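# Lift ratchet gear from wrench, stand it drive-up

## Task

Remove the ratchet gear from the open head of the wrench and set it down on the bench next to the wrench, resting upright with its square drive facing up, and finish with the robot no longer in contact with the gear.

## Robot and tools

Robot: two arms, left_arm and right_arm, each ending in a 16-motor four-digit hand (index, middle, ring, thumb). right_arm has a right hand; left_arm has its mirror image, a left hand. Bases in the scene frame: left_arm at (+0.019, +0.280, 0) m, right_arm at (-0.035, -0.359, 0) m, both turned only slightly about z.

Frames. Scene frame: origin at table-top height midway between the arms, +z up, +x out over the table, left_arm toward +y. Image left/right does not match arm names. Each arm reports its hand pose in its own base frame. Fixed cameras and the table use the scene frame. The hand point sits just past the index/middle knuckles. Its +z runs along straight fingers toward the tips and +y points out of the palm face. On the right hand +x points away from the thumb; on the left hand it points toward the thumb. A rigid mast behind the wrist on the palm side can strike objects.

execute_actions(actions, cameras). actions is a list of actions. Each action is a list of up to 15 rows, and each row lasts one 1/30 s step. If fewer than 15 rows are given, the last row repeats until 15. Every row is one flat list of 48 numbers in [-1, 1] that covers both arms, even if one arm stays still. Order:
1-6: left_arm dx, dy, dz, rx, ry, rz.
7-22: left hand motor goals, in this order: index_mcp, index_abd, index_pip, index_dip, middle_mcp, middle_abd, middle_pip, middle_dip, ring_mcp, ring_abd, ring_pip, ring_dip, thumb_cmc, thumb_axl, thumb_mcp, thumb_ipl.
23-24: left current_limit, speed.
25-30: right_arm dx..rz.
31-46: right hand motor goals, same order.
47-48: right current_limit, speed.

The six arm numbers are an offset, not a pose. They are measured in the axes of that arm's Hand target as it stood when the action began. 1.0 equals 0.6 m for dx, dy, dz and 180 degrees for the rx, ry, rz rotation vector. Every row within one action is measured from that same starting target, so rows do not add up inside an action. A new action starts from the updated target, so sending the same offset again moves the arm further. Orientation is clipped to 40 degrees from the measured one at each step. The arm may stop short of the target, and an all-zero action asks for the target again. If the hand still rests short, send the gap as a new offset. Very small moves may not start. The right elbow sags, so command a little higher than you want. To release a push against something, command back past the hand point.

Hand numbers are absolute goals, not offsets. -1 and +1 are the two stops of each hinge. Approximate values for straight: _mcp +0.75, _abd 0.00, _pip +0.58, _dip +0.70, thumb_cmc +0.71, thumb_axl +0.68, thumb_mcp +0.23, thumb_ipl +0.17. Moving toward -1 curls fingers toward the palm and swings the thumb round in front of the palm. A 0 is a real goal. To leave a hand unchanged, resend its hand_goal, hand_current_limit and hand_speed. current_limit maps -1..+1 to 0..550 mA, with a floor of 11 mA; very low values may not lift a finger. speed maps to (speed+1)/2 of 8.5 rad/s. Both start at +0.4 and -0.6, and the last values sent stay in force. A finger squeezes only while its goal lies past the object's surface.

cameras: names from cam_head_left, cam_head_right, cam_high, cam_low, cam_left_wrist, cam_right_wrist, or ["all"] or []. If left out, an empty actions list returns all images and any other call returns none. An unknown name makes the call invalid. A call returns once the robot is still, or 3 s after its last action.

Results per arm, in its base frame: end_effector_position in m, end_effector_quat_wxyz, and Hand target, which is the commanded pose after clipping and the base for the next offsets. Also reported: joint positions, joint velocities (the line may be left out or read "within noise"), and joint torques, which include gravity, are noisy, and wrap at ±28 N m for numbers 3 and 4. Hand fields, in motor order: hand_goal, hand_measured, hand_current_ma (positive pushes toward -1), hand_state (moving, goal, blocked or overload), hand_current_limit, hand_speed. A few centimetres of pose error is normal and does not prove contact.

zoom_image(camera, region): region is [x0, y0, x1, y1] in pixels of that camera's newest full 672x504 image, at most 504 by 504. Only cameras in the latest images can be zoomed.

read_manual(section): returns licence text only, with "licences" as the default. It does not move anything.

finished_scene(scene=1): ends the scene permanently. The gear must already be upright, drive up, on the bench and free of the hands.

Avoid the following:
- dropping the gear or letting go of it while it moves;
- knocking anything off the table;
- slamming into the wrench, bench or other fixed items;
- any contact between the two arms or hands, including one hand gripping the other's fingers;
- holding motor current at or above 495 mA for 5 s, which shuts the motor off for 10 s;
- long stretched-out reaches or pushes against unreachable poses, which heat the motors; a MOTOR HOT line warns of this, and at 100 °C the arm drops.

The robot holds the last command while you think, and loose objects may be nudged occasionally.

Each tool is called after "Emit:" by a JSON object that holds its "fn" and its "kwargs", one argument or row to a line.

## Session

Emit:
{"fn": "execute_actions", "kwargs": {
  "actions": []
}}

Scene clock: 0.00 s.
left_arm: end_effector_position=(+0.3264, +0.0535, +0.1948) hand_goal=(+0.754, +0.000, +0.576, +0.696, +0.754, +0.000, +0.576, +0.696, +0.754, +0.000, +0.576, +0.696, +0.714, +0.678, +0.226, +0.168) hand_measured=(+0.754, +0.000, +0.576, +0.696, +0.754, +0.000, +0.576, +0.696, +0.754, +0.000, +0.576, +0.696, +0.714, +0.678, +0.226, +0.168) hand_current_ma=(+0, +0, +0, +0, +0, +0, +0, +0, +0, +0, +0, +0, +0, +0, +0, +0) hand_state=(goal, goal, goal, goal, goal, goal, goal, goal, goal, goal, goal, goal, goal, goal, goal, goal) hand_current_limit=0.40 hand_speed=-0.60 end_effector_quat_wxyz=(+0.682, -0.246, +0.627, +0.285) | right_arm: end_effector_position=(+0.6404, +0.3660, +0.3419) hand_goal=(+0.754, +0.000, +0.576, +0.696, +0.754, +0.000, +0.576, +0.696, +0.754, +0.000, +0.576, +0.696, +0.714, +0.678, +0.226, +0.168) hand_measured=(+0.754, +0.000, +0.576, +0.696, +0.754, +0.000, +0.576, +0.696, +0.754, +0.000, +0.576, +0.696, +0.714, +0.678, +0.226, +0.168) hand_current_ma=(+0, +0, +0, +0, +0, +0, +0, +0, +0, +0, +0, +0, +0, +0, +0, +0) hand_state=(goal, goal, goal, goal, goal, goal, goal, goal, goal, goal, goal, goal, goal, goal, goal, goal) hand_current_limit=0.40 hand_speed=-0.60 end_effector_quat_wxyz=(+0.307, +0.383, +0.579, +0.651)
Joint positions: left_arm=[-0.46 1.432 0.36 1.344 -1.219 -1.292] | right_arm=[0.573 1.833 1.197 0.673 0.027 0.143]
Joint velocities: within noise
Joint torques (N m): no reading
Heat: left arm: hottest shoulder 29 °C; right arm: hottest shoulder 28 °C.
Hand target: left_arm +0.3303, +0.0515, +0.1981; +0.686, -0.251, +0.623, +0.281 | right_arm +0.6439, +0.3682, +0.3490; +0.309, +0.379, +0.573, +0.657

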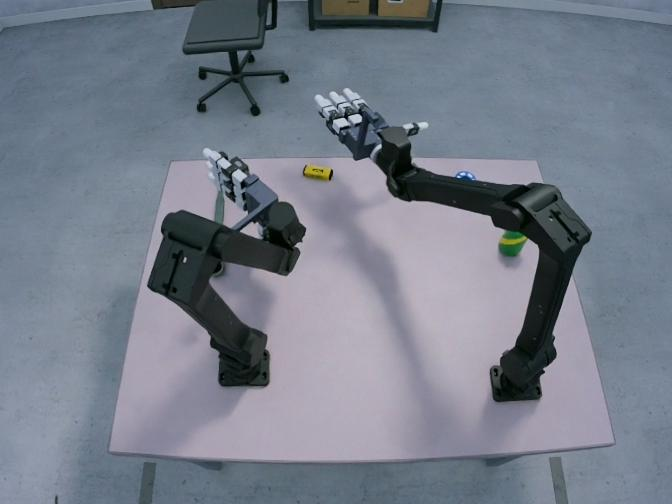

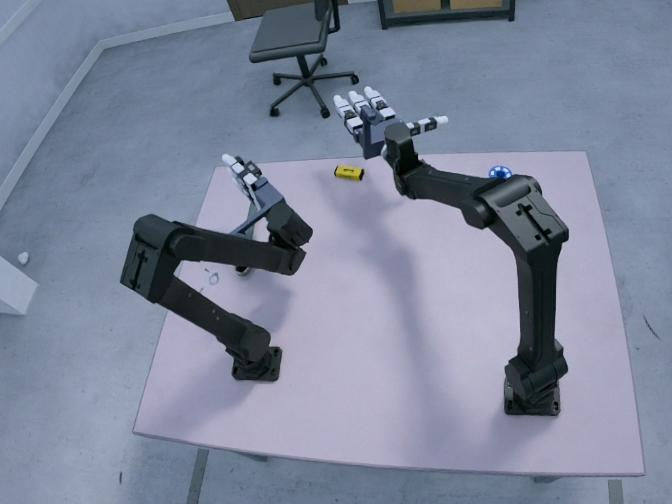

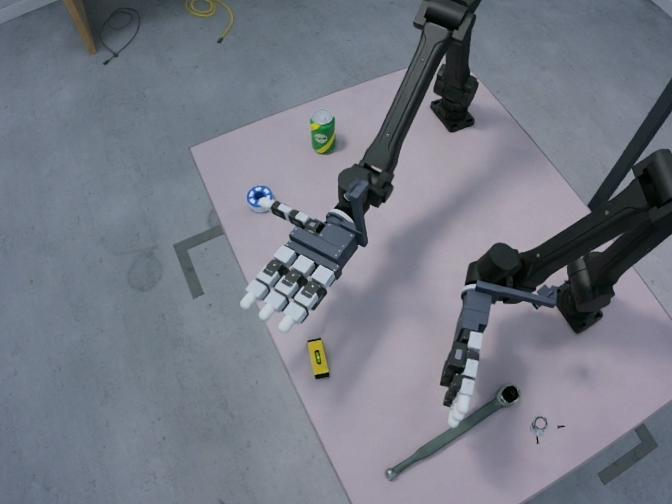

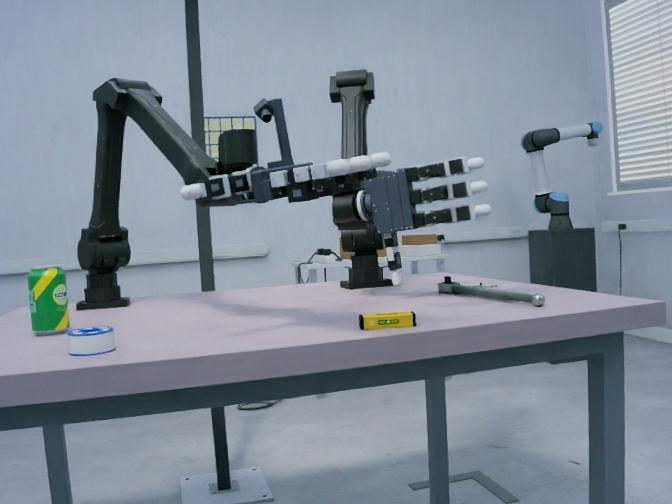

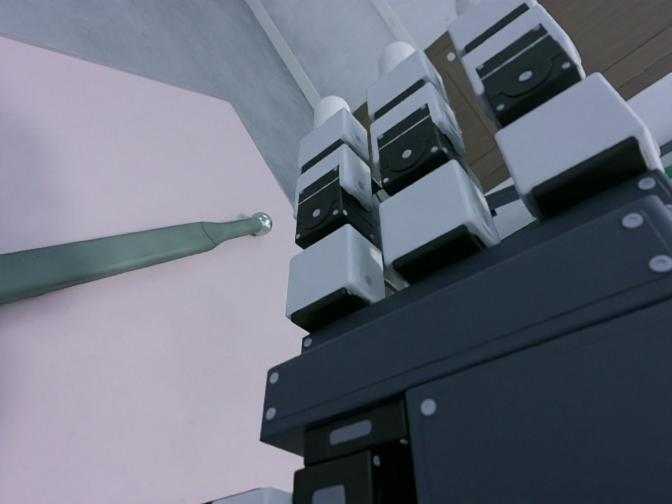

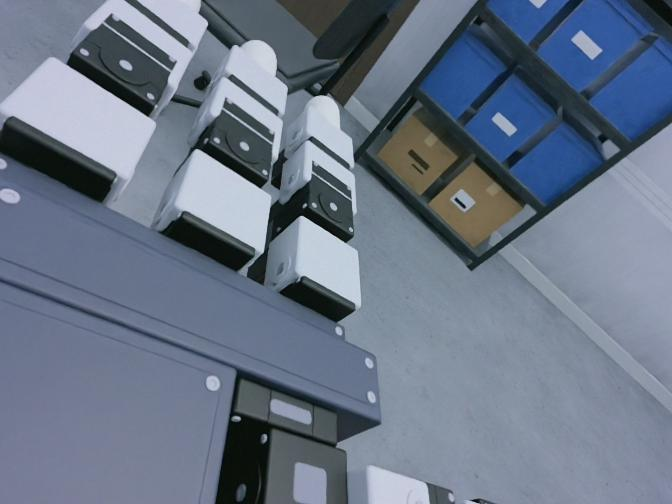

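Emit:
{"fn": "zoom_image", "kwargs": {
  "camera": "cam_high",
  "region": [440, 340, 600, 460]
}}

Emit:
{"fn": "zoom_image", "kwargs": {
  "camera": "cam_low",
  "region": [420, 260, 560, 320]
}}

Emit:
{"fn": "zoom_image", "kwargs": {
  "camera": "cam_head_right",
  "region": [180, 180, 300, 300]
}}

Scaled by 3.150 from the camera's 672x504 image, which has a finer 960x720 frame.

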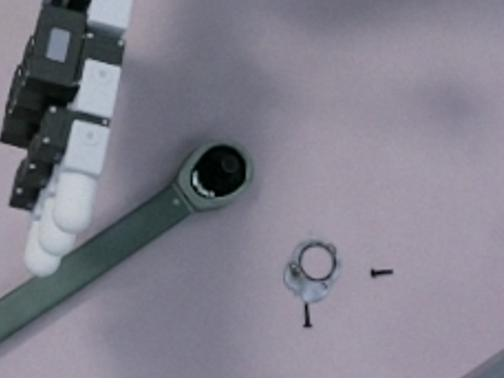

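Scaled by 3.600 from the camera's 672x504 image, which has a finer 960x720 frame.

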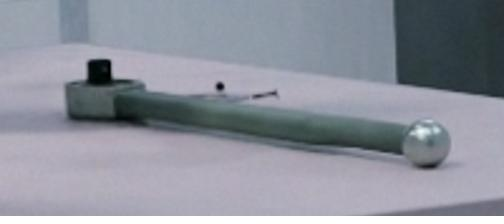

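Scaled by 4.200 from the camera's 672x504 image, which has a finer 960x720 frame.

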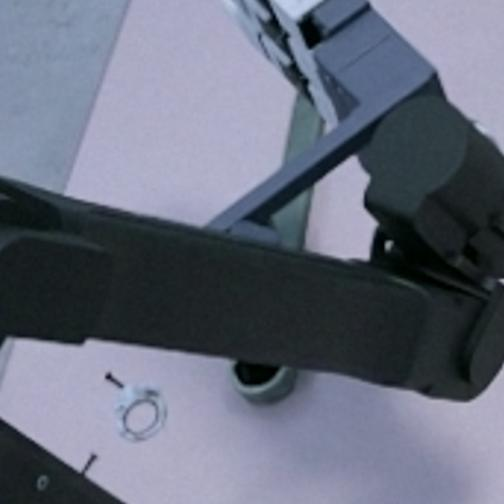

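Emit:
{"fn": "execute_actions", "kwargs": {
  "actions": [
    [[-0.07,0.048,-0.041,0,0,0,0.754,0.08,0.576,0.696,0.754,-0.08,0.576,0.696,0.754,0,-0.3,0,0.714,0.678,0.226,0.168,0.4,-0.6,0,0,0,0,0,0,0.754,0,0.576,0.696,0.754,0,0.576,0.696,0.754,0,0.576,0.696,0.714,0.678,0.226,0.168,0.4,-0.6]],
    [[-0.07,0.048,-0.041,0,0,0,0.754,0.08,0.576,0.696,0.754,-0.08,0.576,0.696,0.754,0,-0.3,0,0.714,0.678,0.226,0.168,0.4,-0.6,0,0,0,0,0,0,0.754,0,0.576,0.696,0.754,0,0.576,0.696,0.754,0,0.576,0.696,0.714,0.678,0.226,0.168,0.4,-0.6]],
    [[0,0,0,-0.035,0.0835,-0.032,0.754,0.08,0.576,0.696,0.754,-0.08,0.576,0.696,0.754,0,-0.3,0,0.714,0.678,0.226,0.168,0.4,-0.6,0,0,0,0,0,0,0.754,0,0.576,0.696,0.754,0,0.576,0.696,0.754,0,0.576,0.696,0.714,0.678,0.226,0.168,0.4,-0.6]],
    [[0,0,0,-0.035,0.0835,-0.032,0.754,0.08,0.576,0.696,0.754,-0.08,0.576,0.696,0.754,0,-0.3,0,0.714,0.678,0.226,0.168,0.4,-0.6,0,0,0,0,0,0,0.754,0,0.576,0.696,0.754,0,0.576,0.696,0.754,0,0.576,0.696,0.714,0.678,0.226,0.168,0.4,-0.6]],
    [[0,0,0,-0.035,0.0835,-0.032,0.754,0.08,0.576,0.696,0.754,-0.08,0.576,0.696,0.754,0,-0.3,0,0.714,0.678,0.226,0.168,0.4,-0.6,0,0,0,0,0,0,0.754,0,0.576,0.696,0.754,0,0.576,0.696,0.754,0,0.576,0.696,0.714,0.678,0.226,0.168,0.4,-0.6]],
    [[0,0,0,-0.035,0.0835,-0.032,0.754,0.08,0.576,0.696,0.754,-0.08,0.576,0.696,0.754,0,-0.3,0,0.714,0.678,0.226,0.168,0.4,-0.6,0,0,0,0,0,0,0.754,0,0.576,0.696,0.754,0,0.576,0.696,0.754,0,0.576,0.696,0.714,0.678,0.226,0.168,0.4,-0.6]],
    [[0,0,0,-0.035,0.0835,-0.032,0.754,0.08,0.576,0.696,0.754,-0.08,0.576,0.696,0.754,0,-0.3,0,0.714,0.678,0.226,0.168,0.4,-0.6,0,0,0,0,0,0,0.754,0,0.576,0.696,0.754,0,0.576,0.696,0.754,0,0.576,0.696,0.714,0.678,0.226,0.168,0.4,-0.6]],
    [[0,0,0,-0.035,0.0835,-0.032,0.754,0.08,0.576,0.696,0.754,-0.08,0.576,0.696,0.754,0,-0.3,0,0.714,0.678,0.226,0.168,0.4,-0.6,0,0,0,0,0,0,0.754,0,0.576,0.696,0.754,0,0.576,0.696,0.754,0,0.576,0.696,0.714,0.678,0.226,0.168,0.4,-0.6]]
  ],
  "cameras": ["all"]
}}

Scene clock: 235.93 s.
left_arm: end_effector_position=(+0.2442, +0.0583, +0.2653) hand_goal=(+0.754, +0.080, +0.576, +0.696, +0.754, -0.080, +0.576, +0.696, +0.754, +0.000, -0.300, +0.000, +0.714, +0.678, +0.226, +0.168) hand_measured=(+0.754, +0.082, +0.576, +0.696, +0.754, -0.070, +0.576, +0.696, +0.754, +0.002, -0.298, +0.002, +0.714, +0.678, +0.226, +0.168) hand_current_ma=(+0, +0, +0, +0, +0, +2, +0, +0, +0, +0, +0, +0, +0, +0, +0, +0) hand_state=(goal, goal, goal, goal, goal, goal, goal, goal, goal, goal, goal, goal, goal, goal, goal, goal) hand_current_limit=0.40 hand_speed=-0.60 end_effector_quat_wxyz=(+0.650, -0.323, +0.616, +0.304) | right_arm: end_effector_position=(+0.6404, +0.3660, +0.3419) hand_goal=(+0.754, +0.000, +0.576, +0.696, +0.754, +0.000, +0.576, +0.696, +0.754, +0.000, +0.576, +0.696, +0.714, +0.678, +0.226, +0.168) hand_measured=(+0.762, +0.000, +0.576, +0.696, +0.762, +0.000, +0.576, +0.696, +0.762, +0.000, +0.576, +0.696, +0.722, +0.678, +0.226, +0.168) hand_current_ma=(+2, +0, +0, +0, +2, +0, +0, +0, +2, +0, +0, +0, +2, +0, +0, +0) hand_state=(goal, goal, goal, goal, goal, goal, goal, goal, goal, goal, goal, goal, goal, goal, goal, goal) hand_current_limit=0.40 hand_speed=-0.60 end_effector_quat_wxyz=(+0.307, +0.383, +0.579, +0.651)
Joint positions: left_arm=[-0.567 0.963 0.351 0.969 -1.481 -1.261] | right_arm=[0.573 1.833 1.197 0.673 0.027 0.143]
Joint torques (N m): left_arm=[1.61 -4.25 7.08 0.9 0.47 0.06] | right_arm=[-0.73 -15.91 9.13 3.22 -0.04 -0.09]
Heat: left arm: hottest shoulder 30 °C; right arm: hottest elbow 44 °C.
Hand target: left_arm +0.2438, +0.0585, +0.2661; +0.651, -0.324, +0.616, +0.303 (last step not sent: back at the drive's target) | right_arm +0.6439, +0.3682, +0.3490; +0.309, +0.379, +0.573, +0.657
Off the commanded pose: left_arm 0.001 m, 17 deg | right_arm 0.008 m, 1 deg.
led back after a hold (left arm): the arm was led back toward your command in small steps, so it may still be short of it.
pose unreachable (left arm): on one or more control steps of this call, first in action 2 (counted from 0), this arm could not follow its commanded pose, so it was not sent that pose on those steps. It may still have moved: this result reports where it is.
cause: moving toward the commanded pose would bring two parts of the arm too close to each other (joints 4 (wrist pitch) to 6 (wrist roll) lie between them).
camera_calibration:
cam_left_wrist: T_world_to_cam=[[0.477438, -0.393858, 0.785448, -0.336561], [-0.0121337, -0.89678, -0.44231, 0.126076], [0.878581, 0.201645, -0.432936, 0.0132494], [0, 0, 0, 1]] pos_world=[0.150576, -0.0221667, 0.325851]

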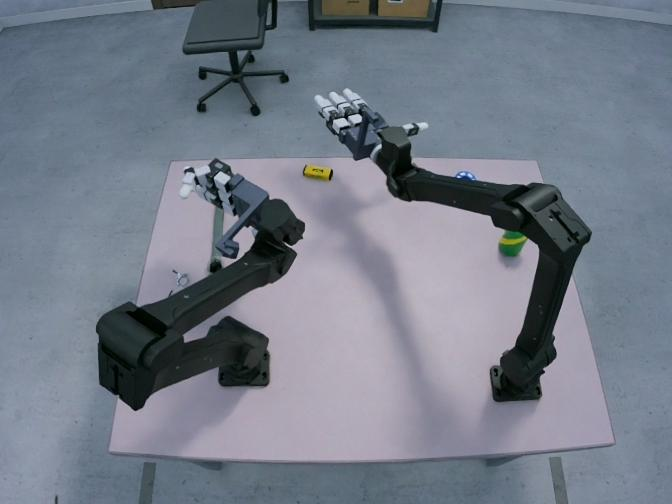

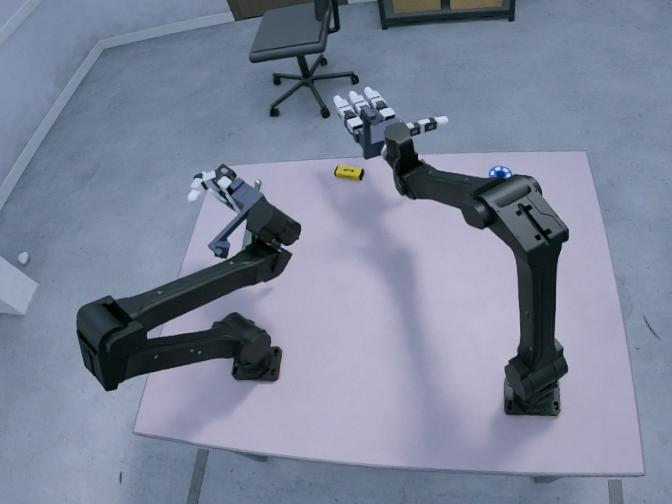

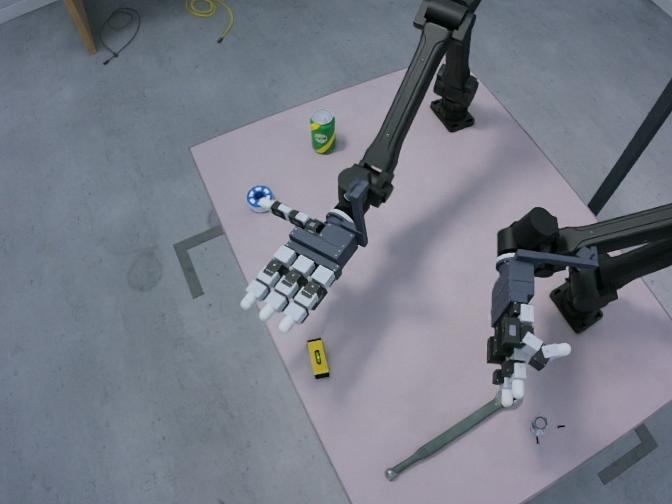

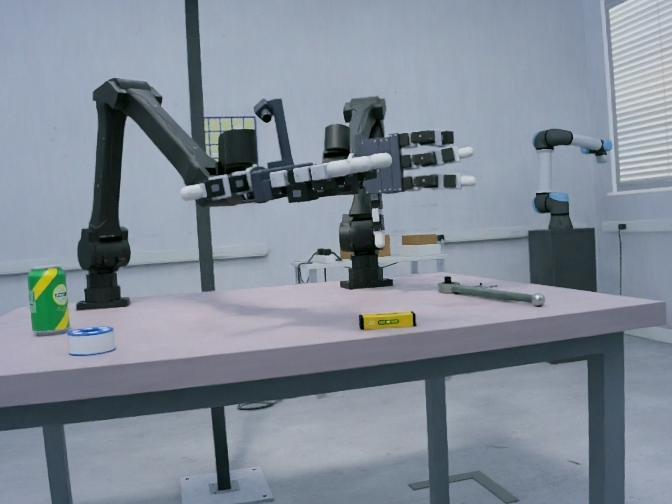

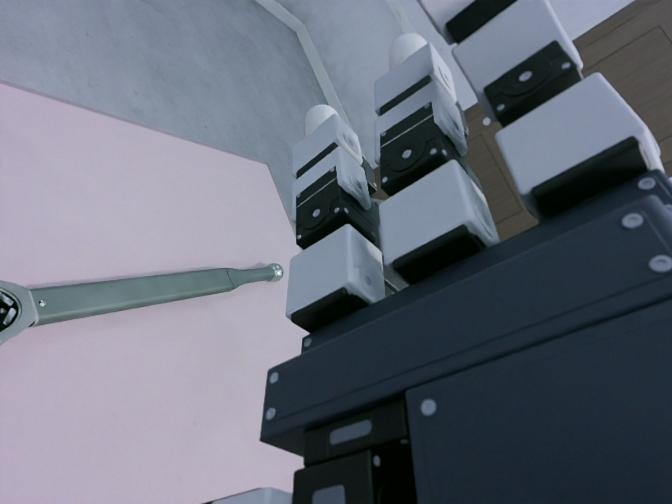

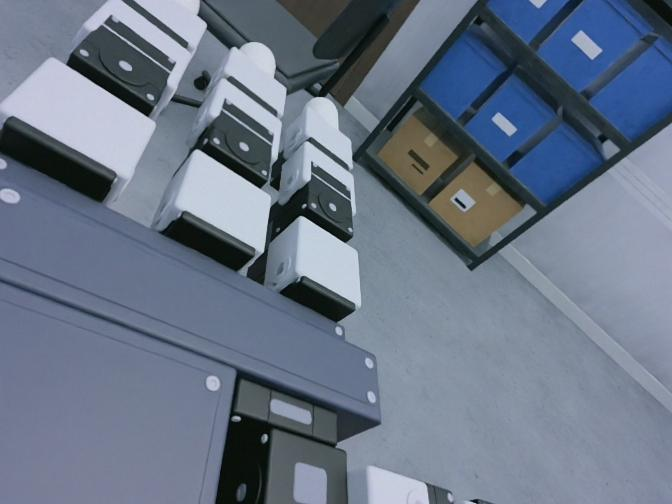

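Emit:
{"fn": "execute_actions", "kwargs": {
  "actions": [
    [[-0.049,-0.072,0.0765,0.048,0.0108,0.164,0.754,0.08,0.576,0.696,0.754,-0.08,0.576,0.696,0.754,0,-0.3,0,0.714,0.678,0.226,0.168,0.4,-0.6,0,0,0,0,0,0,0.754,0,0.576,0.696,0.754,0,0.576,0.696,0.754,0,0.576,0.696,0.714,0.678,0.226,0.168,0.4,-0.6]],
    [[-0.079,-0.037,0.077,0.048,0.0108,0.164,0.754,0.08,0.576,0.696,0.754,-0.08,0.576,0.696,0.754,0,-0.3,0,0.714,0.678,0.226,0.168,0.4,-0.6,0,0,0,0,0,0,0.754,0,0.576,0.696,0.754,0,0.576,0.696,0.754,0,0.576,0.696,0.714,0.678,0.226,0.168,0.4,-0.6]]
  ],
  "cameras": ["cam_head_right"]
}}

Scene clock: 388.30 s.
left_arm: end_effector_position=(+0.3592, +0.0720, +0.3060) hand_goal=(+0.754, +0.080, +0.576, +0.696, +0.754, -0.080, +0.576, +0.696, +0.754, +0.000, -0.300, +0.000, +0.714, +0.678, +0.226, +0.168) hand_measured=(+0.760, +0.082, +0.576, +0.696, +0.760, -0.072, +0.576, +0.696, +0.760, +0.002, -0.298, +0.002, +0.718, +0.678, +0.226, +0.168) hand_current_ma=(+1, +0, +0, +0, +1, +1, +0, +0, +1, +0, +0, +0, +1, +0, +0, +0) hand_state=(goal, goal, goal, goal, goal, goal, goal, goal, goal, goal, goal, goal, goal, goal, goal, goal) hand_current_limit=0.40 hand_speed=-0.60 end_effector_quat_wxyz=(+0.424, +0.121, +0.757, +0.483) | right_arm: end_effector_position=(+0.6404, +0.3660, +0.3419) hand_goal=(+0.754, +0.000, +0.576, +0.696, +0.754, +0.000, +0.576, +0.696, +0.754, +0.000, +0.576, +0.696, +0.714, +0.678, +0.226, +0.168) hand_measured=(+0.762, +0.000, +0.576, +0.696, +0.762, +0.000, +0.576, +0.696, +0.762, +0.000, +0.576, +0.696, +0.722, +0.678, +0.226, +0.168) hand_current_ma=(+2, +0, +0, +0, +2, +0, +0, +0, +2, +0, +0, +0, +2, +0, +0, +0) hand_state=(goal, goal, goal, goal, goal, goal, goal, goal, goal, goal, goal, goal, goal, goal, goal, goal) hand_current_limit=0.40 hand_speed=-0.60 end_effector_quat_wxyz=(+0.307, +0.383, +0.579, +0.651)
Joint positions: left_arm=[-0.343 0.993 0.493 0.166 -1.01 -0.847] | right_arm=[0.573 1.833 1.197 0.673 0.027 0.143]
Joint torques (N m): left_arm=[2.32 -7.24 11.55 1.11 -0.36 0.13] | right_arm=[-0.73 -15.91 9.14 3.22 -0.04 -0.1]
Heat: left arm: hottest elbow 31 °C; right arm: hottest elbow 46 °C.
Hand target: left_arm +0.3667, +0.0730, +0.3299; +0.437, +0.107, +0.752, +0.481 | right_arm +0.6439, +0.3682, +0.3490; +0.309, +0.379, +0.573, +0.657
Off the commanded pose: left_arm 0.025 m, 2 deg | right_arm 0.008 m, 1 deg.
Images, in order (width x height): cam_head_right 672x504.

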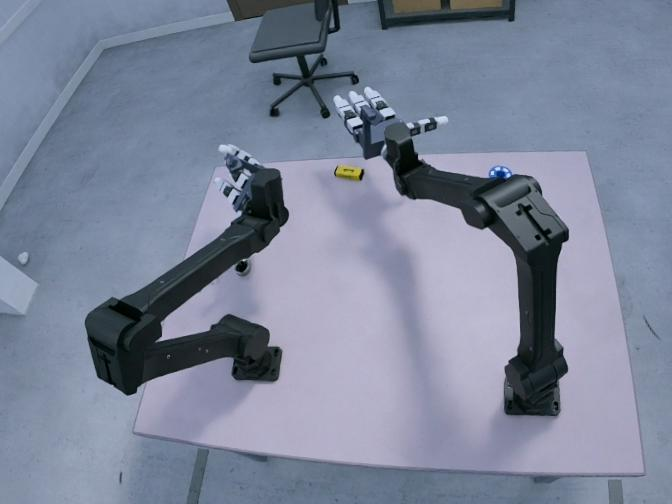

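Emit:
{"fn": "execute_actions", "kwargs": {
  "actions": [
    [[0.018,-0.0377,0.0577,0.099,0.019,0.1155,0.754,0.08,0.576,0.696,0.754,-0.08,0.576,0.696,0.754,0,-0.3,0,0.714,0.678,0.226,0.168,0.4,-0.6,0,0,0,0,0,0,0.754,0,0.576,0.696,0.754,0,0.576,0.696,0.754,0,0.576,0.696,0.714,0.678,0.226,0.168,0.4,-0.6]],
    [[0.0031,-0.0217,0.0677,0.099,0.019,0.1155,0.754,0.08,0.576,0.696,0.754,-0.08,0.576,0.696,0.754,0,-0.3,0,0.714,0.678,0.226,0.168,0.4,-0.6,0,0,0,0,0,0,0.754,0,0.576,0.696,0.754,0,0.576,0.696,0.754,0,0.576,0.696,0.714,0.678,0.226,0.168,0.4,-0.6]],
    [[0.024,-0.0888,-0.0162,0.1215,-0.0386,0.05,0.754,0.08,0.576,0.696,0.754,-0.08,0.576,0.696,0.754,0,-0.3,0,0.714,0.678,0.226,0.168,0.4,-0.6,0,0,0,0,0,0,0.754,0,0.576,0.696,0.754,0,0.576,0.696,0.754,0,0.576,0.696,0.714,0.678,0.226,0.168,0.4,-0.6]],
    [[0.0096,-0.0914,-0.008,0.1215,-0.0386,0.05,0.754,0.08,0.576,0.696,0.754,-0.08,0.576,0.696,0.754,0,-0.3,0,0.714,0.678,0.226,0.168,0.4,-0.6,0,0,0,0,0,0,0.754,0,0.576,0.696,0.754,0,0.576,0.696,0.754,0,0.576,0.696,0.714,0.678,0.226,0.168,0.4,-0.6]]
  ],
  "cameras": ["cam_head_right","cam_left_wrist","cam_high","cam_low"]
}}

Scene clock: 437.30 s.
left_arm: end_effector_position=(+0.3092, +0.0806, +0.2079) hand_goal=(+0.754, +0.080, +0.576, +0.696, +0.754, -0.080, +0.576, +0.696, +0.754, +0.000, -0.300, +0.000, +0.714, +0.678, +0.226, +0.168) hand_measured=(+0.754, +0.082, +0.576, +0.696, +0.754, -0.078, +0.576, +0.696, +0.756, +0.002, -0.298, +0.002, +0.716, +0.678, +0.224, +0.168) hand_current_ma=(+0, +0, +0, +0, +0, +0, +0, +0, +0, +0, +0, +0, +0, +0, +0, +0) hand_state=(goal, goal, goal, goal, goal, goal, goal, goal, goal, goal, goal, goal, goal, goal, goal, goal) hand_current_limit=0.40 hand_speed=-0.60 end_effector_quat_wxyz=(-0.011, +0.635, +0.772, -0.007) | right_arm: end_effector_position=(+0.6404, +0.3660, +0.3419) hand_goal=(+0.754, +0.000, +0.576, +0.696, +0.754, +0.000, +0.576, +0.696, +0.754, +0.000, +0.576, +0.696, +0.714, +0.678, +0.226, +0.168) hand_measured=(+0.762, +0.000, +0.576, +0.696, +0.762, +0.000, +0.576, +0.696, +0.762, +0.000, +0.576, +0.696, +0.722, +0.678, +0.226, +0.168) hand_current_ma=(+2, +0, +0, +0, +2, +0, +0, +0, +2, +0, +0, +0, +2, +0, +0, +0) hand_state=(goal, goal, goal, goal, goal, goal, goal, goal, goal, goal, goal, goal, goal, goal, goal, goal) hand_current_limit=0.40 hand_speed=-0.60 end_effector_quat_wxyz=(+0.307, +0.383, +0.579, +0.651)
Joint positions: left_arm=[0.177 0.956 0.899 -1.539 -0.007 -0.016] | right_arm=[0.573 1.833 1.197 0.673 0.027 0.143]
Joint torques (N m): left_arm=[2.32 -4.13 11.22 -0.36 0.03 0.04] | right_arm=[-0.73 -15.85 9.14 3.21 -0.05 -0.1]
Heat: left arm: hottest elbow 36 °C; right arm: hottest elbow 47 °C.
Hand target: left_arm +0.3199, +0.0846, +0.2251; -0.001, +0.636, +0.772, +0.000 | right_arm +0.6439, +0.3682, +0.3490; +0.309, +0.379, +0.573, +0.657
Off the commanded pose: left_arm 0.021 m, 1 deg | right_arm 0.008 m, 1 deg.
camera_calibration:
cam_left_wrist: T_world_to_cam=[[-0.495723, -0.868413, 0.0108055, 0.186484], [-0.570332, 0.3349, 0.750043, -0.0530663], [-0.654966, 0.365651, -0.661301, 0.435163], [0, 0, 0, 1]] pos_world=[0.347196, 0.0205991, 0.325561]
Images, in order (width x height): cam_head_right 672x504, cam_high 672x504, cam_low 672x504, cam_left_wrist 672x504.

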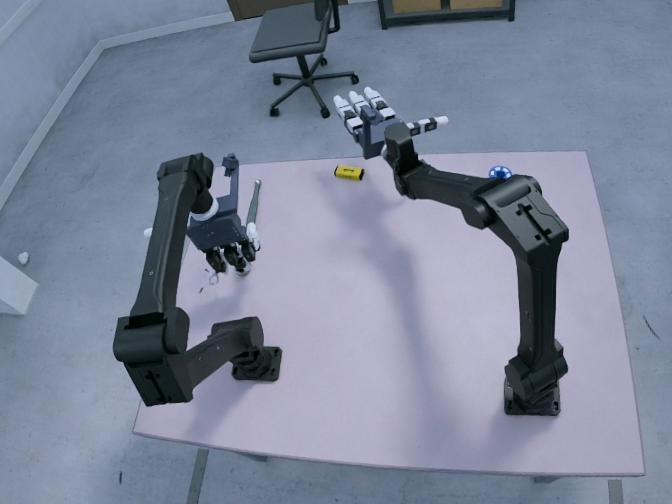

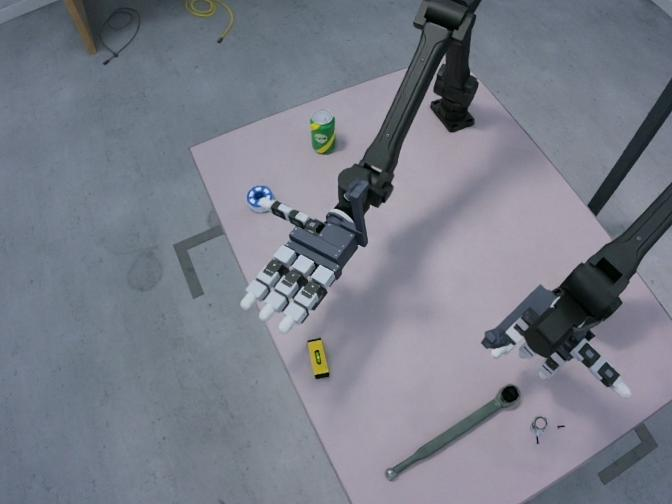

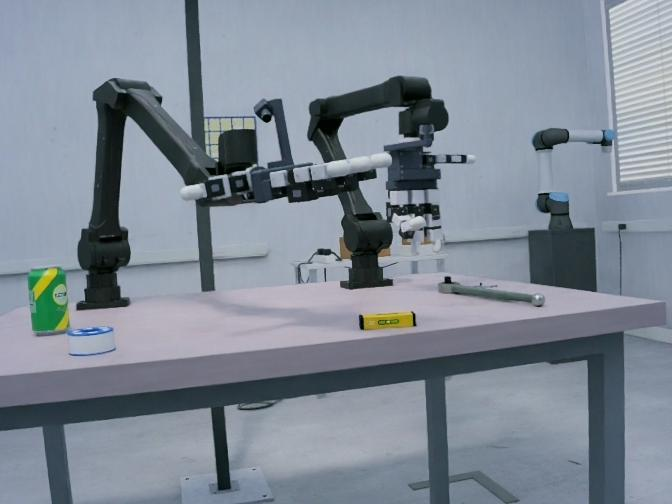

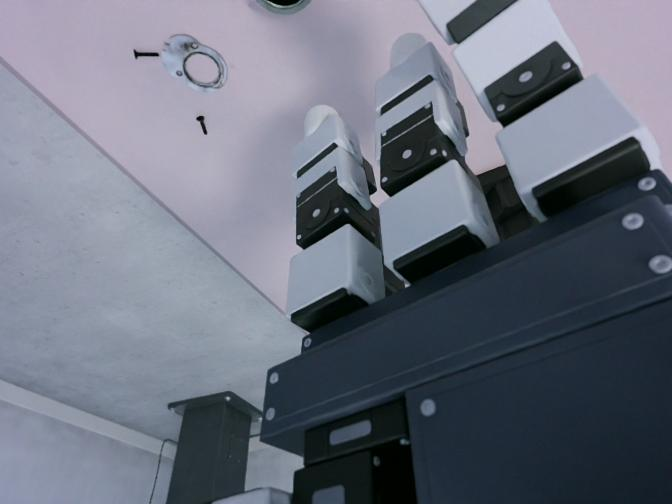

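Emit:
{"fn": "execute_actions", "kwargs": {
  "actions": [
    [[0.03,0.0807,0,0,0,0,0.754,0.08,0.576,0.696,0.754,-0.08,0.576,0.696,0.754,0,-0.3,0,0.714,0.678,0.226,0.168,0.4,-0.6,0,0,0,0,0,0,0.754,0,0.576,0.696,0.754,0,0.576,0.696,0.754,0,0.576,0.696,0.714,0.678,0.226,0.168,0.4,-0.6]]
  ],
  "cameras": ["cam_head_left","cam_left_wrist","cam_high","cam_low"]
}}

Emit:
{"fn": "zoom_image", "kwargs": {
  "camera": "cam_left_wrist",
  "region": [200, 0, 500, 220]
}}

Emit:
{"fn": "zoom_image", "kwargs": {
  "camera": "cam_low",
  "region": [380, 200, 560, 320]
}}

Emit:
{"fn": "zoom_image", "kwargs": {
  "camera": "cam_high",
  "region": [460, 330, 620, 450]
}}

Scene clock: 473.67 s.
left_arm: end_effector_position=(+0.3498, +0.1063, +0.2069) hand_goal=(+0.754, +0.080, +0.576, +0.696, +0.754, -0.080, +0.576, +0.696, +0.754, +0.000, -0.300, +0.000, +0.714, +0.678, +0.226, +0.168) hand_measured=(+0.754, +0.082, +0.576, +0.696, +0.754, -0.078, +0.576, +0.696, +0.756, +0.002, -0.298, +0.002, +0.716, +0.678, +0.224, +0.168) hand_current_ma=(+0, +0, +0, +0, +0, +0, +0, +0, +0, +0, +0, +0, +0, +0, +0, +0) hand_state=(goal, goal, goal, goal, goal, goal, goal, goal, goal, goal, goal, goal, goal, goal, goal, goal) hand_current_limit=0.40 hand_speed=-0.60 end_effector_quat_wxyz=(-0.014, +0.635, +0.772, -0.015) | right_arm: end_effector_position=(+0.6404, +0.3660, +0.3419) hand_goal=(+0.754, +0.000, +0.576, +0.696, +0.754, +0.000, +0.576, +0.696, +0.754, +0.000, +0.576, +0.696, +0.714, +0.678, +0.226, +0.168) hand_measured=(+0.762, +0.000, +0.576, +0.696, +0.762, +0.000, +0.576, +0.696, +0.762, +0.000, +0.576, +0.696, +0.722, +0.678, +0.226, +0.168) hand_current_ma=(+2, +0, +0, +0, +2, +0, +0, +0, +2, +0, +0, +0, +2, +0, +0, +0) hand_state=(goal, goal, goal, goal, goal, goal, goal, goal, goal, goal, goal, goal, goal, goal, goal, goal) hand_current_limit=0.40 hand_speed=-0.60 end_effector_quat_wxyz=(+0.307, +0.383, +0.579, +0.651)
Joint positions: left_arm=[0.243 1.097 0.99 -1.505 -0.005 0.049] | right_arm=[0.573 1.833 1.197 0.673 0.027 0.143]
Joint torques (N m): left_arm=[2.32 -6.77 11.11 0.03 0.02 0] | right_arm=[-0.79 -15.91 9.13 3.22 -0.04 -0.09]
Heat: left arm: hottest elbow 43 °C; right arm: hottest elbow 47 °C.
Hand target: left_arm +0.3640, +0.1115, +0.2250; -0.001, +0.636, +0.772, +0.000 | right_arm +0.6439, +0.3682, +0.3490; +0.309, +0.379, +0.573, +0.657
Off the commanded pose: left_arm 0.024 m, 2 deg | right_arm 0.008 m, 1 deg.
camera_calibration:
cam_left_wrist: T_world_to_cam=[[-0.494749, -0.868691, 0.0244639, 0.225754], [-0.559065, 0.339706, 0.756337, -0.0435892], [-0.665334, 0.360521, -0.653724, 0.454362], [0, 0, 0, 1]] pos_world=[0.389625, 0.0471117, 0.324472]
Images, in order (width x height): cam_head_left 672x504, cam_high 672x504, cam_low 672x504, cam_left_wrist 672x504.

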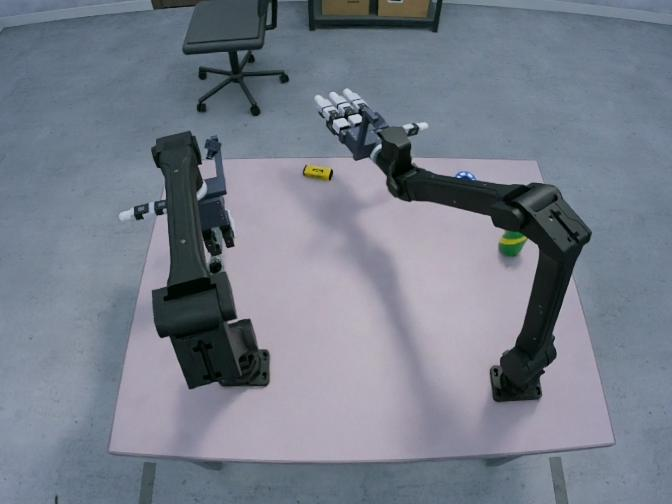

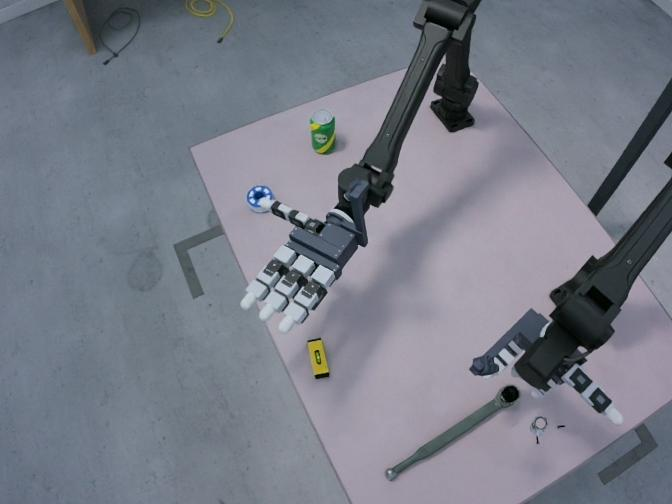

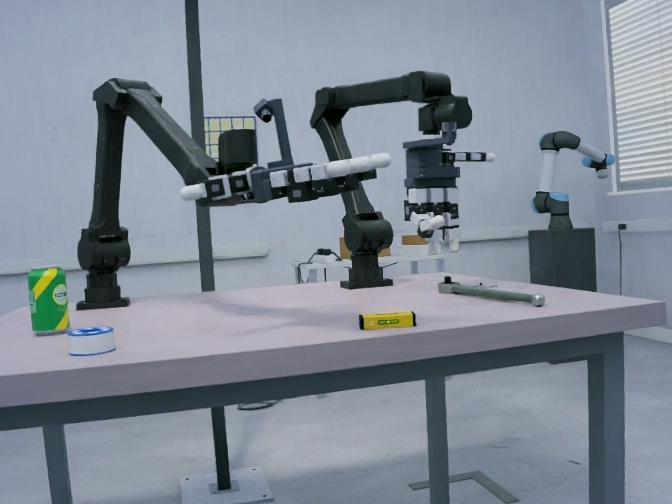

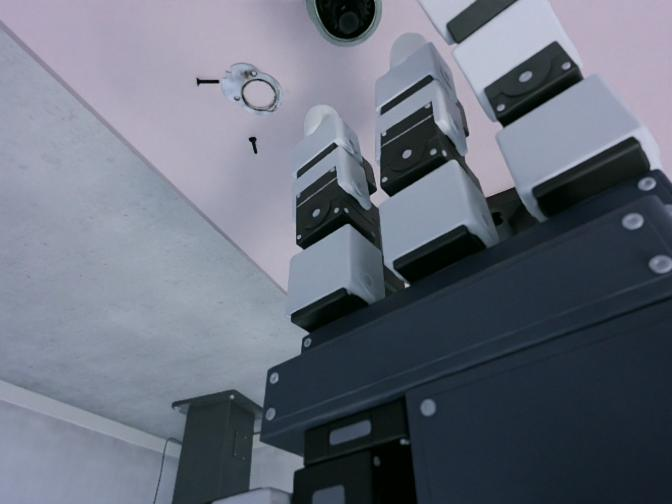

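Scaled by 1.680 from the camera's 672x504 image, which has a finer 960x720 frame.

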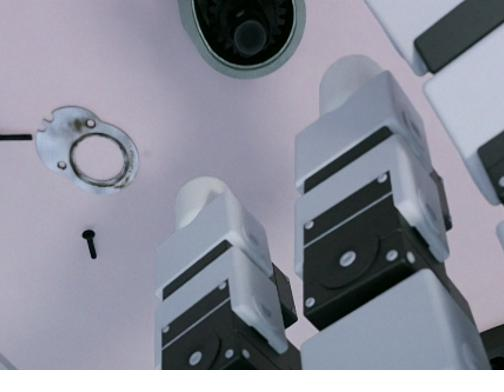

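Scaled by 2.800 from the camera's 672x504 image, which has a finer 960x720 frame.

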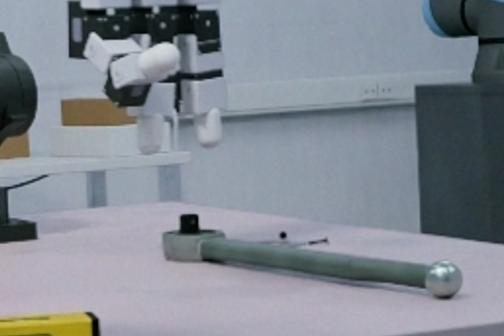

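Scaled by 3.150 from the camera's 672x504 image, which has a finer 960x720 frame.

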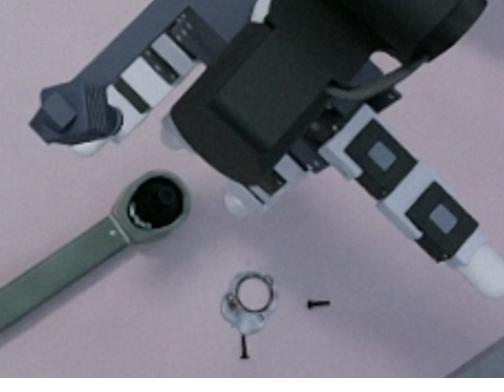

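Emit:
{"fn": "zoom_image", "kwargs": {
  "camera": "cam_left_wrist",
  "region": [300, 0, 400, 60]
}}

Emit:
{"fn": "zoom_image", "kwargs": {
  "camera": "cam_low",
  "region": [430, 265, 480, 300]
}}

Scaled by 5.040 from the camera's 672x504 image, which has a finer 960x720 frame.

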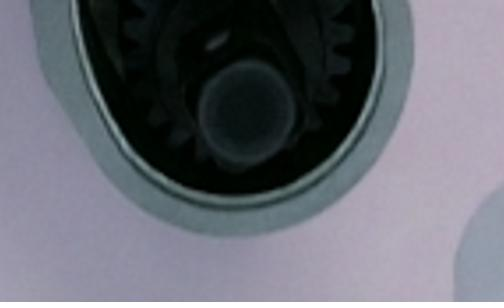

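Scaled by 10.080 from the camera's 672x504 image, which has a finer 960x720 frame.

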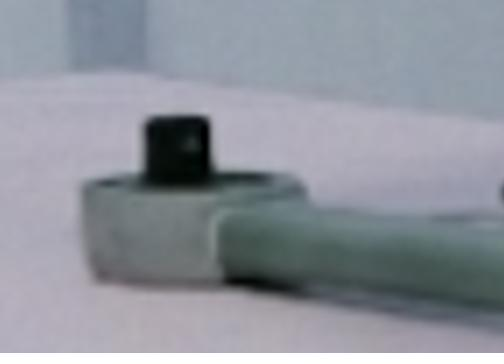

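Emit:
{"fn": "execute_actions", "kwargs": {
  "actions": [
    [[-0.006,0.0213,0.058,-0.0125,-0.0025,0,0.754,0.08,0.576,0.696,0.754,-0.08,0.576,0.696,0.754,0,-0.3,0,0.714,0.678,0.226,0.168,0.4,-0.6,0,0,0,0,0,0,0.754,0,0.576,0.696,0.754,0,0.576,0.696,0.754,0,0.576,0.696,0.714,0.678,0.226,0.168,0.4,-0.6]]
  ],
  "cameras": ["cam_left_wrist","cam_low","cam_high"]
}}

Emit:
{"fn": "zoom_image", "kwargs": {
  "camera": "cam_left_wrist",
  "region": [300, 0, 460, 110]
}}

Emit:
{"fn": "zoom_image", "kwargs": {
  "camera": "cam_low",
  "region": [400, 230, 500, 300]
}}

Emit:
{"fn": "zoom_image", "kwargs": {
  "camera": "cam_high",
  "region": [460, 350, 560, 420]
}}

Scene clock: 536.47 s.
left_arm: end_effector_position=(+0.3729, +0.1102, +0.1925) hand_goal=(+0.754, +0.080, +0.576, +0.696, +0.754, -0.080, +0.576, +0.696, +0.754, +0.000, -0.300, +0.000, +0.714, +0.678, +0.226, +0.168) hand_measured=(+0.754, +0.082, +0.576, +0.696, +0.754, -0.078, +0.576, +0.696, +0.756, +0.002, -0.298, +0.002, +0.716, +0.678, +0.224, +0.168) hand_current_ma=(+0, +0, +0, +0, +0, +0, +0, +0, +0, +0, +0, +0, +0, +0, +0, +0) hand_state=(goal, goal, goal, goal, goal, goal, goal, goal, goal, goal, goal, goal, goal, goal, goal, goal) hand_current_limit=0.40 hand_speed=-0.60 end_effector_quat_wxyz=(+0.013, +0.635, +0.772, +0.013) | right_arm: end_effector_position=(+0.6404, +0.3660, +0.3419) hand_goal=(+0.754, +0.000, +0.576, +0.696, +0.754, +0.000, +0.576, +0.696, +0.754, +0.000, +0.576, +0.696, +0.714, +0.678, +0.226, +0.168) hand_measured=(+0.762, +0.000, +0.576, +0.696, +0.762, +0.000, +0.576, +0.696, +0.762, +0.000, +0.576, +0.696, +0.722, +0.678, +0.226, +0.168) hand_current_ma=(+2, +0, +0, +0, +2, +0, +0, +0, +2, +0, +0, +0, +2, +0, +0, +0) hand_state=(goal, goal, goal, goal, goal, goal, goal, goal, goal, goal, goal, goal, goal, goal, goal, goal) hand_current_limit=0.40 hand_speed=-0.60 end_effector_quat_wxyz=(+0.307, +0.383, +0.579, +0.651)
Joint positions: left_arm=[0.243 1.117 0.949 -1.366 0.005 0.049] | right_arm=[0.573 1.833 1.197 0.673 0.027 0.143]
Joint torques (N m): left_arm=[1.67 -6.89 8.03 0.53 0.05 -0.03] | right_arm=[-0.67 -15.85 9.13 3.23 -0.04 -0.1]
Heat: left arm: hottest elbow 43 °C; right arm: hottest elbow 48 °C.
Hand target: left_arm +0.3772, +0.1105, +0.1902; +0.015, +0.636, +0.771, +0.013 | right_arm +0.6439, +0.3682, +0.3490; +0.309, +0.379, +0.573, +0.657
Off the commanded pose: left_arm 0.005 m, 0 deg | right_arm 0.008 m, 1 deg.
camera_calibration:
cam_left_wrist: T_world_to_cam=[[-0.495459, -0.868352, -0.0220513, 0.250117], [-0.616116, 0.333418, 0.713606, 0.00922109], [-0.612308, 0.367148, -0.7002, 0.447285], [0, 0, 0, 1]] pos_world=[0.40348, 0.0498953, 0.312124]
Images, in order (width x height): cam_high 672x504, cam_low 672x504, cam_left_wrist 672x504.

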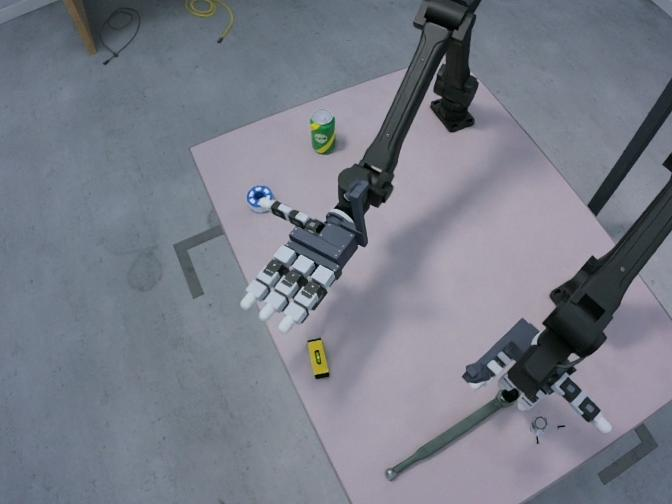

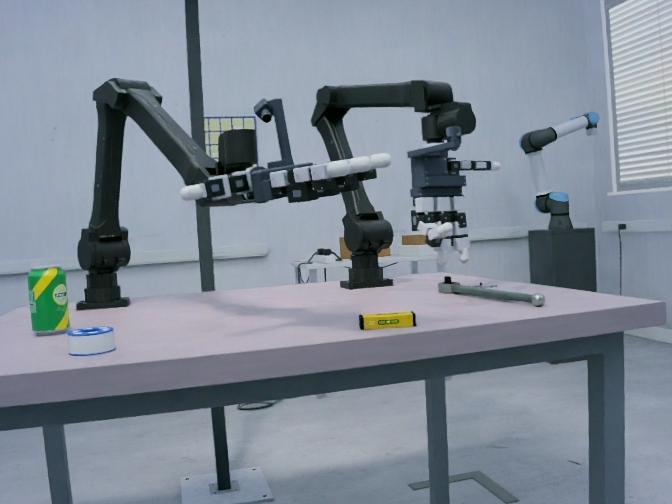

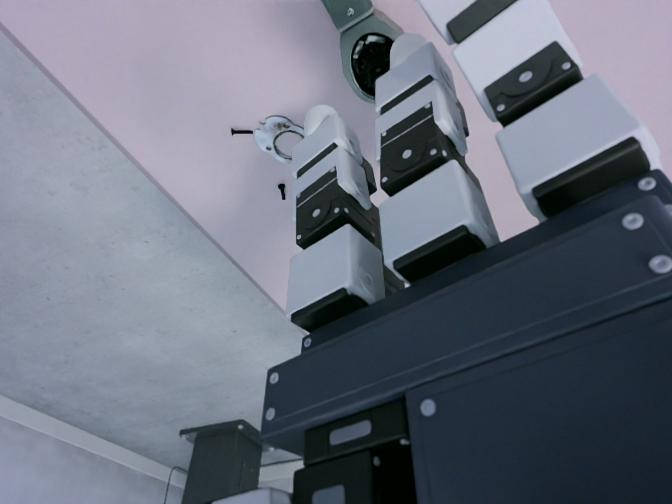

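Scaled by 3.150 from the camera's 672x504 image, which has a finer 960x720 frame.

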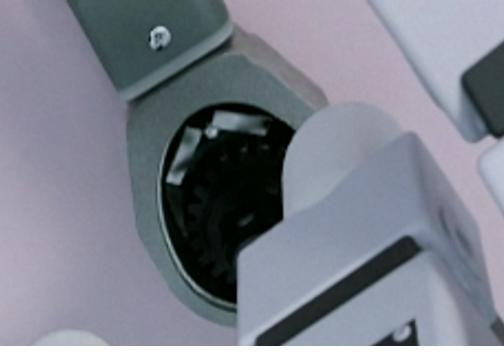

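Scaled by 5.040 from the camera's 672x504 image, which has a finer 960x720 frame.

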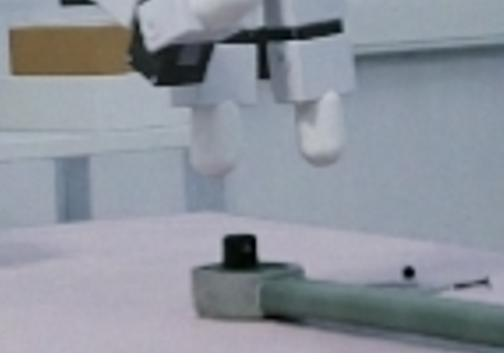

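Scaled by 5.040 from the camera's 672x504 image, which has a finer 960x720 frame.

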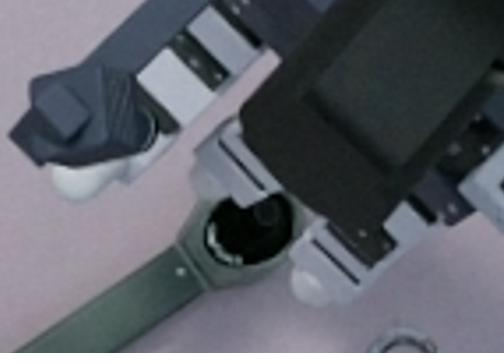

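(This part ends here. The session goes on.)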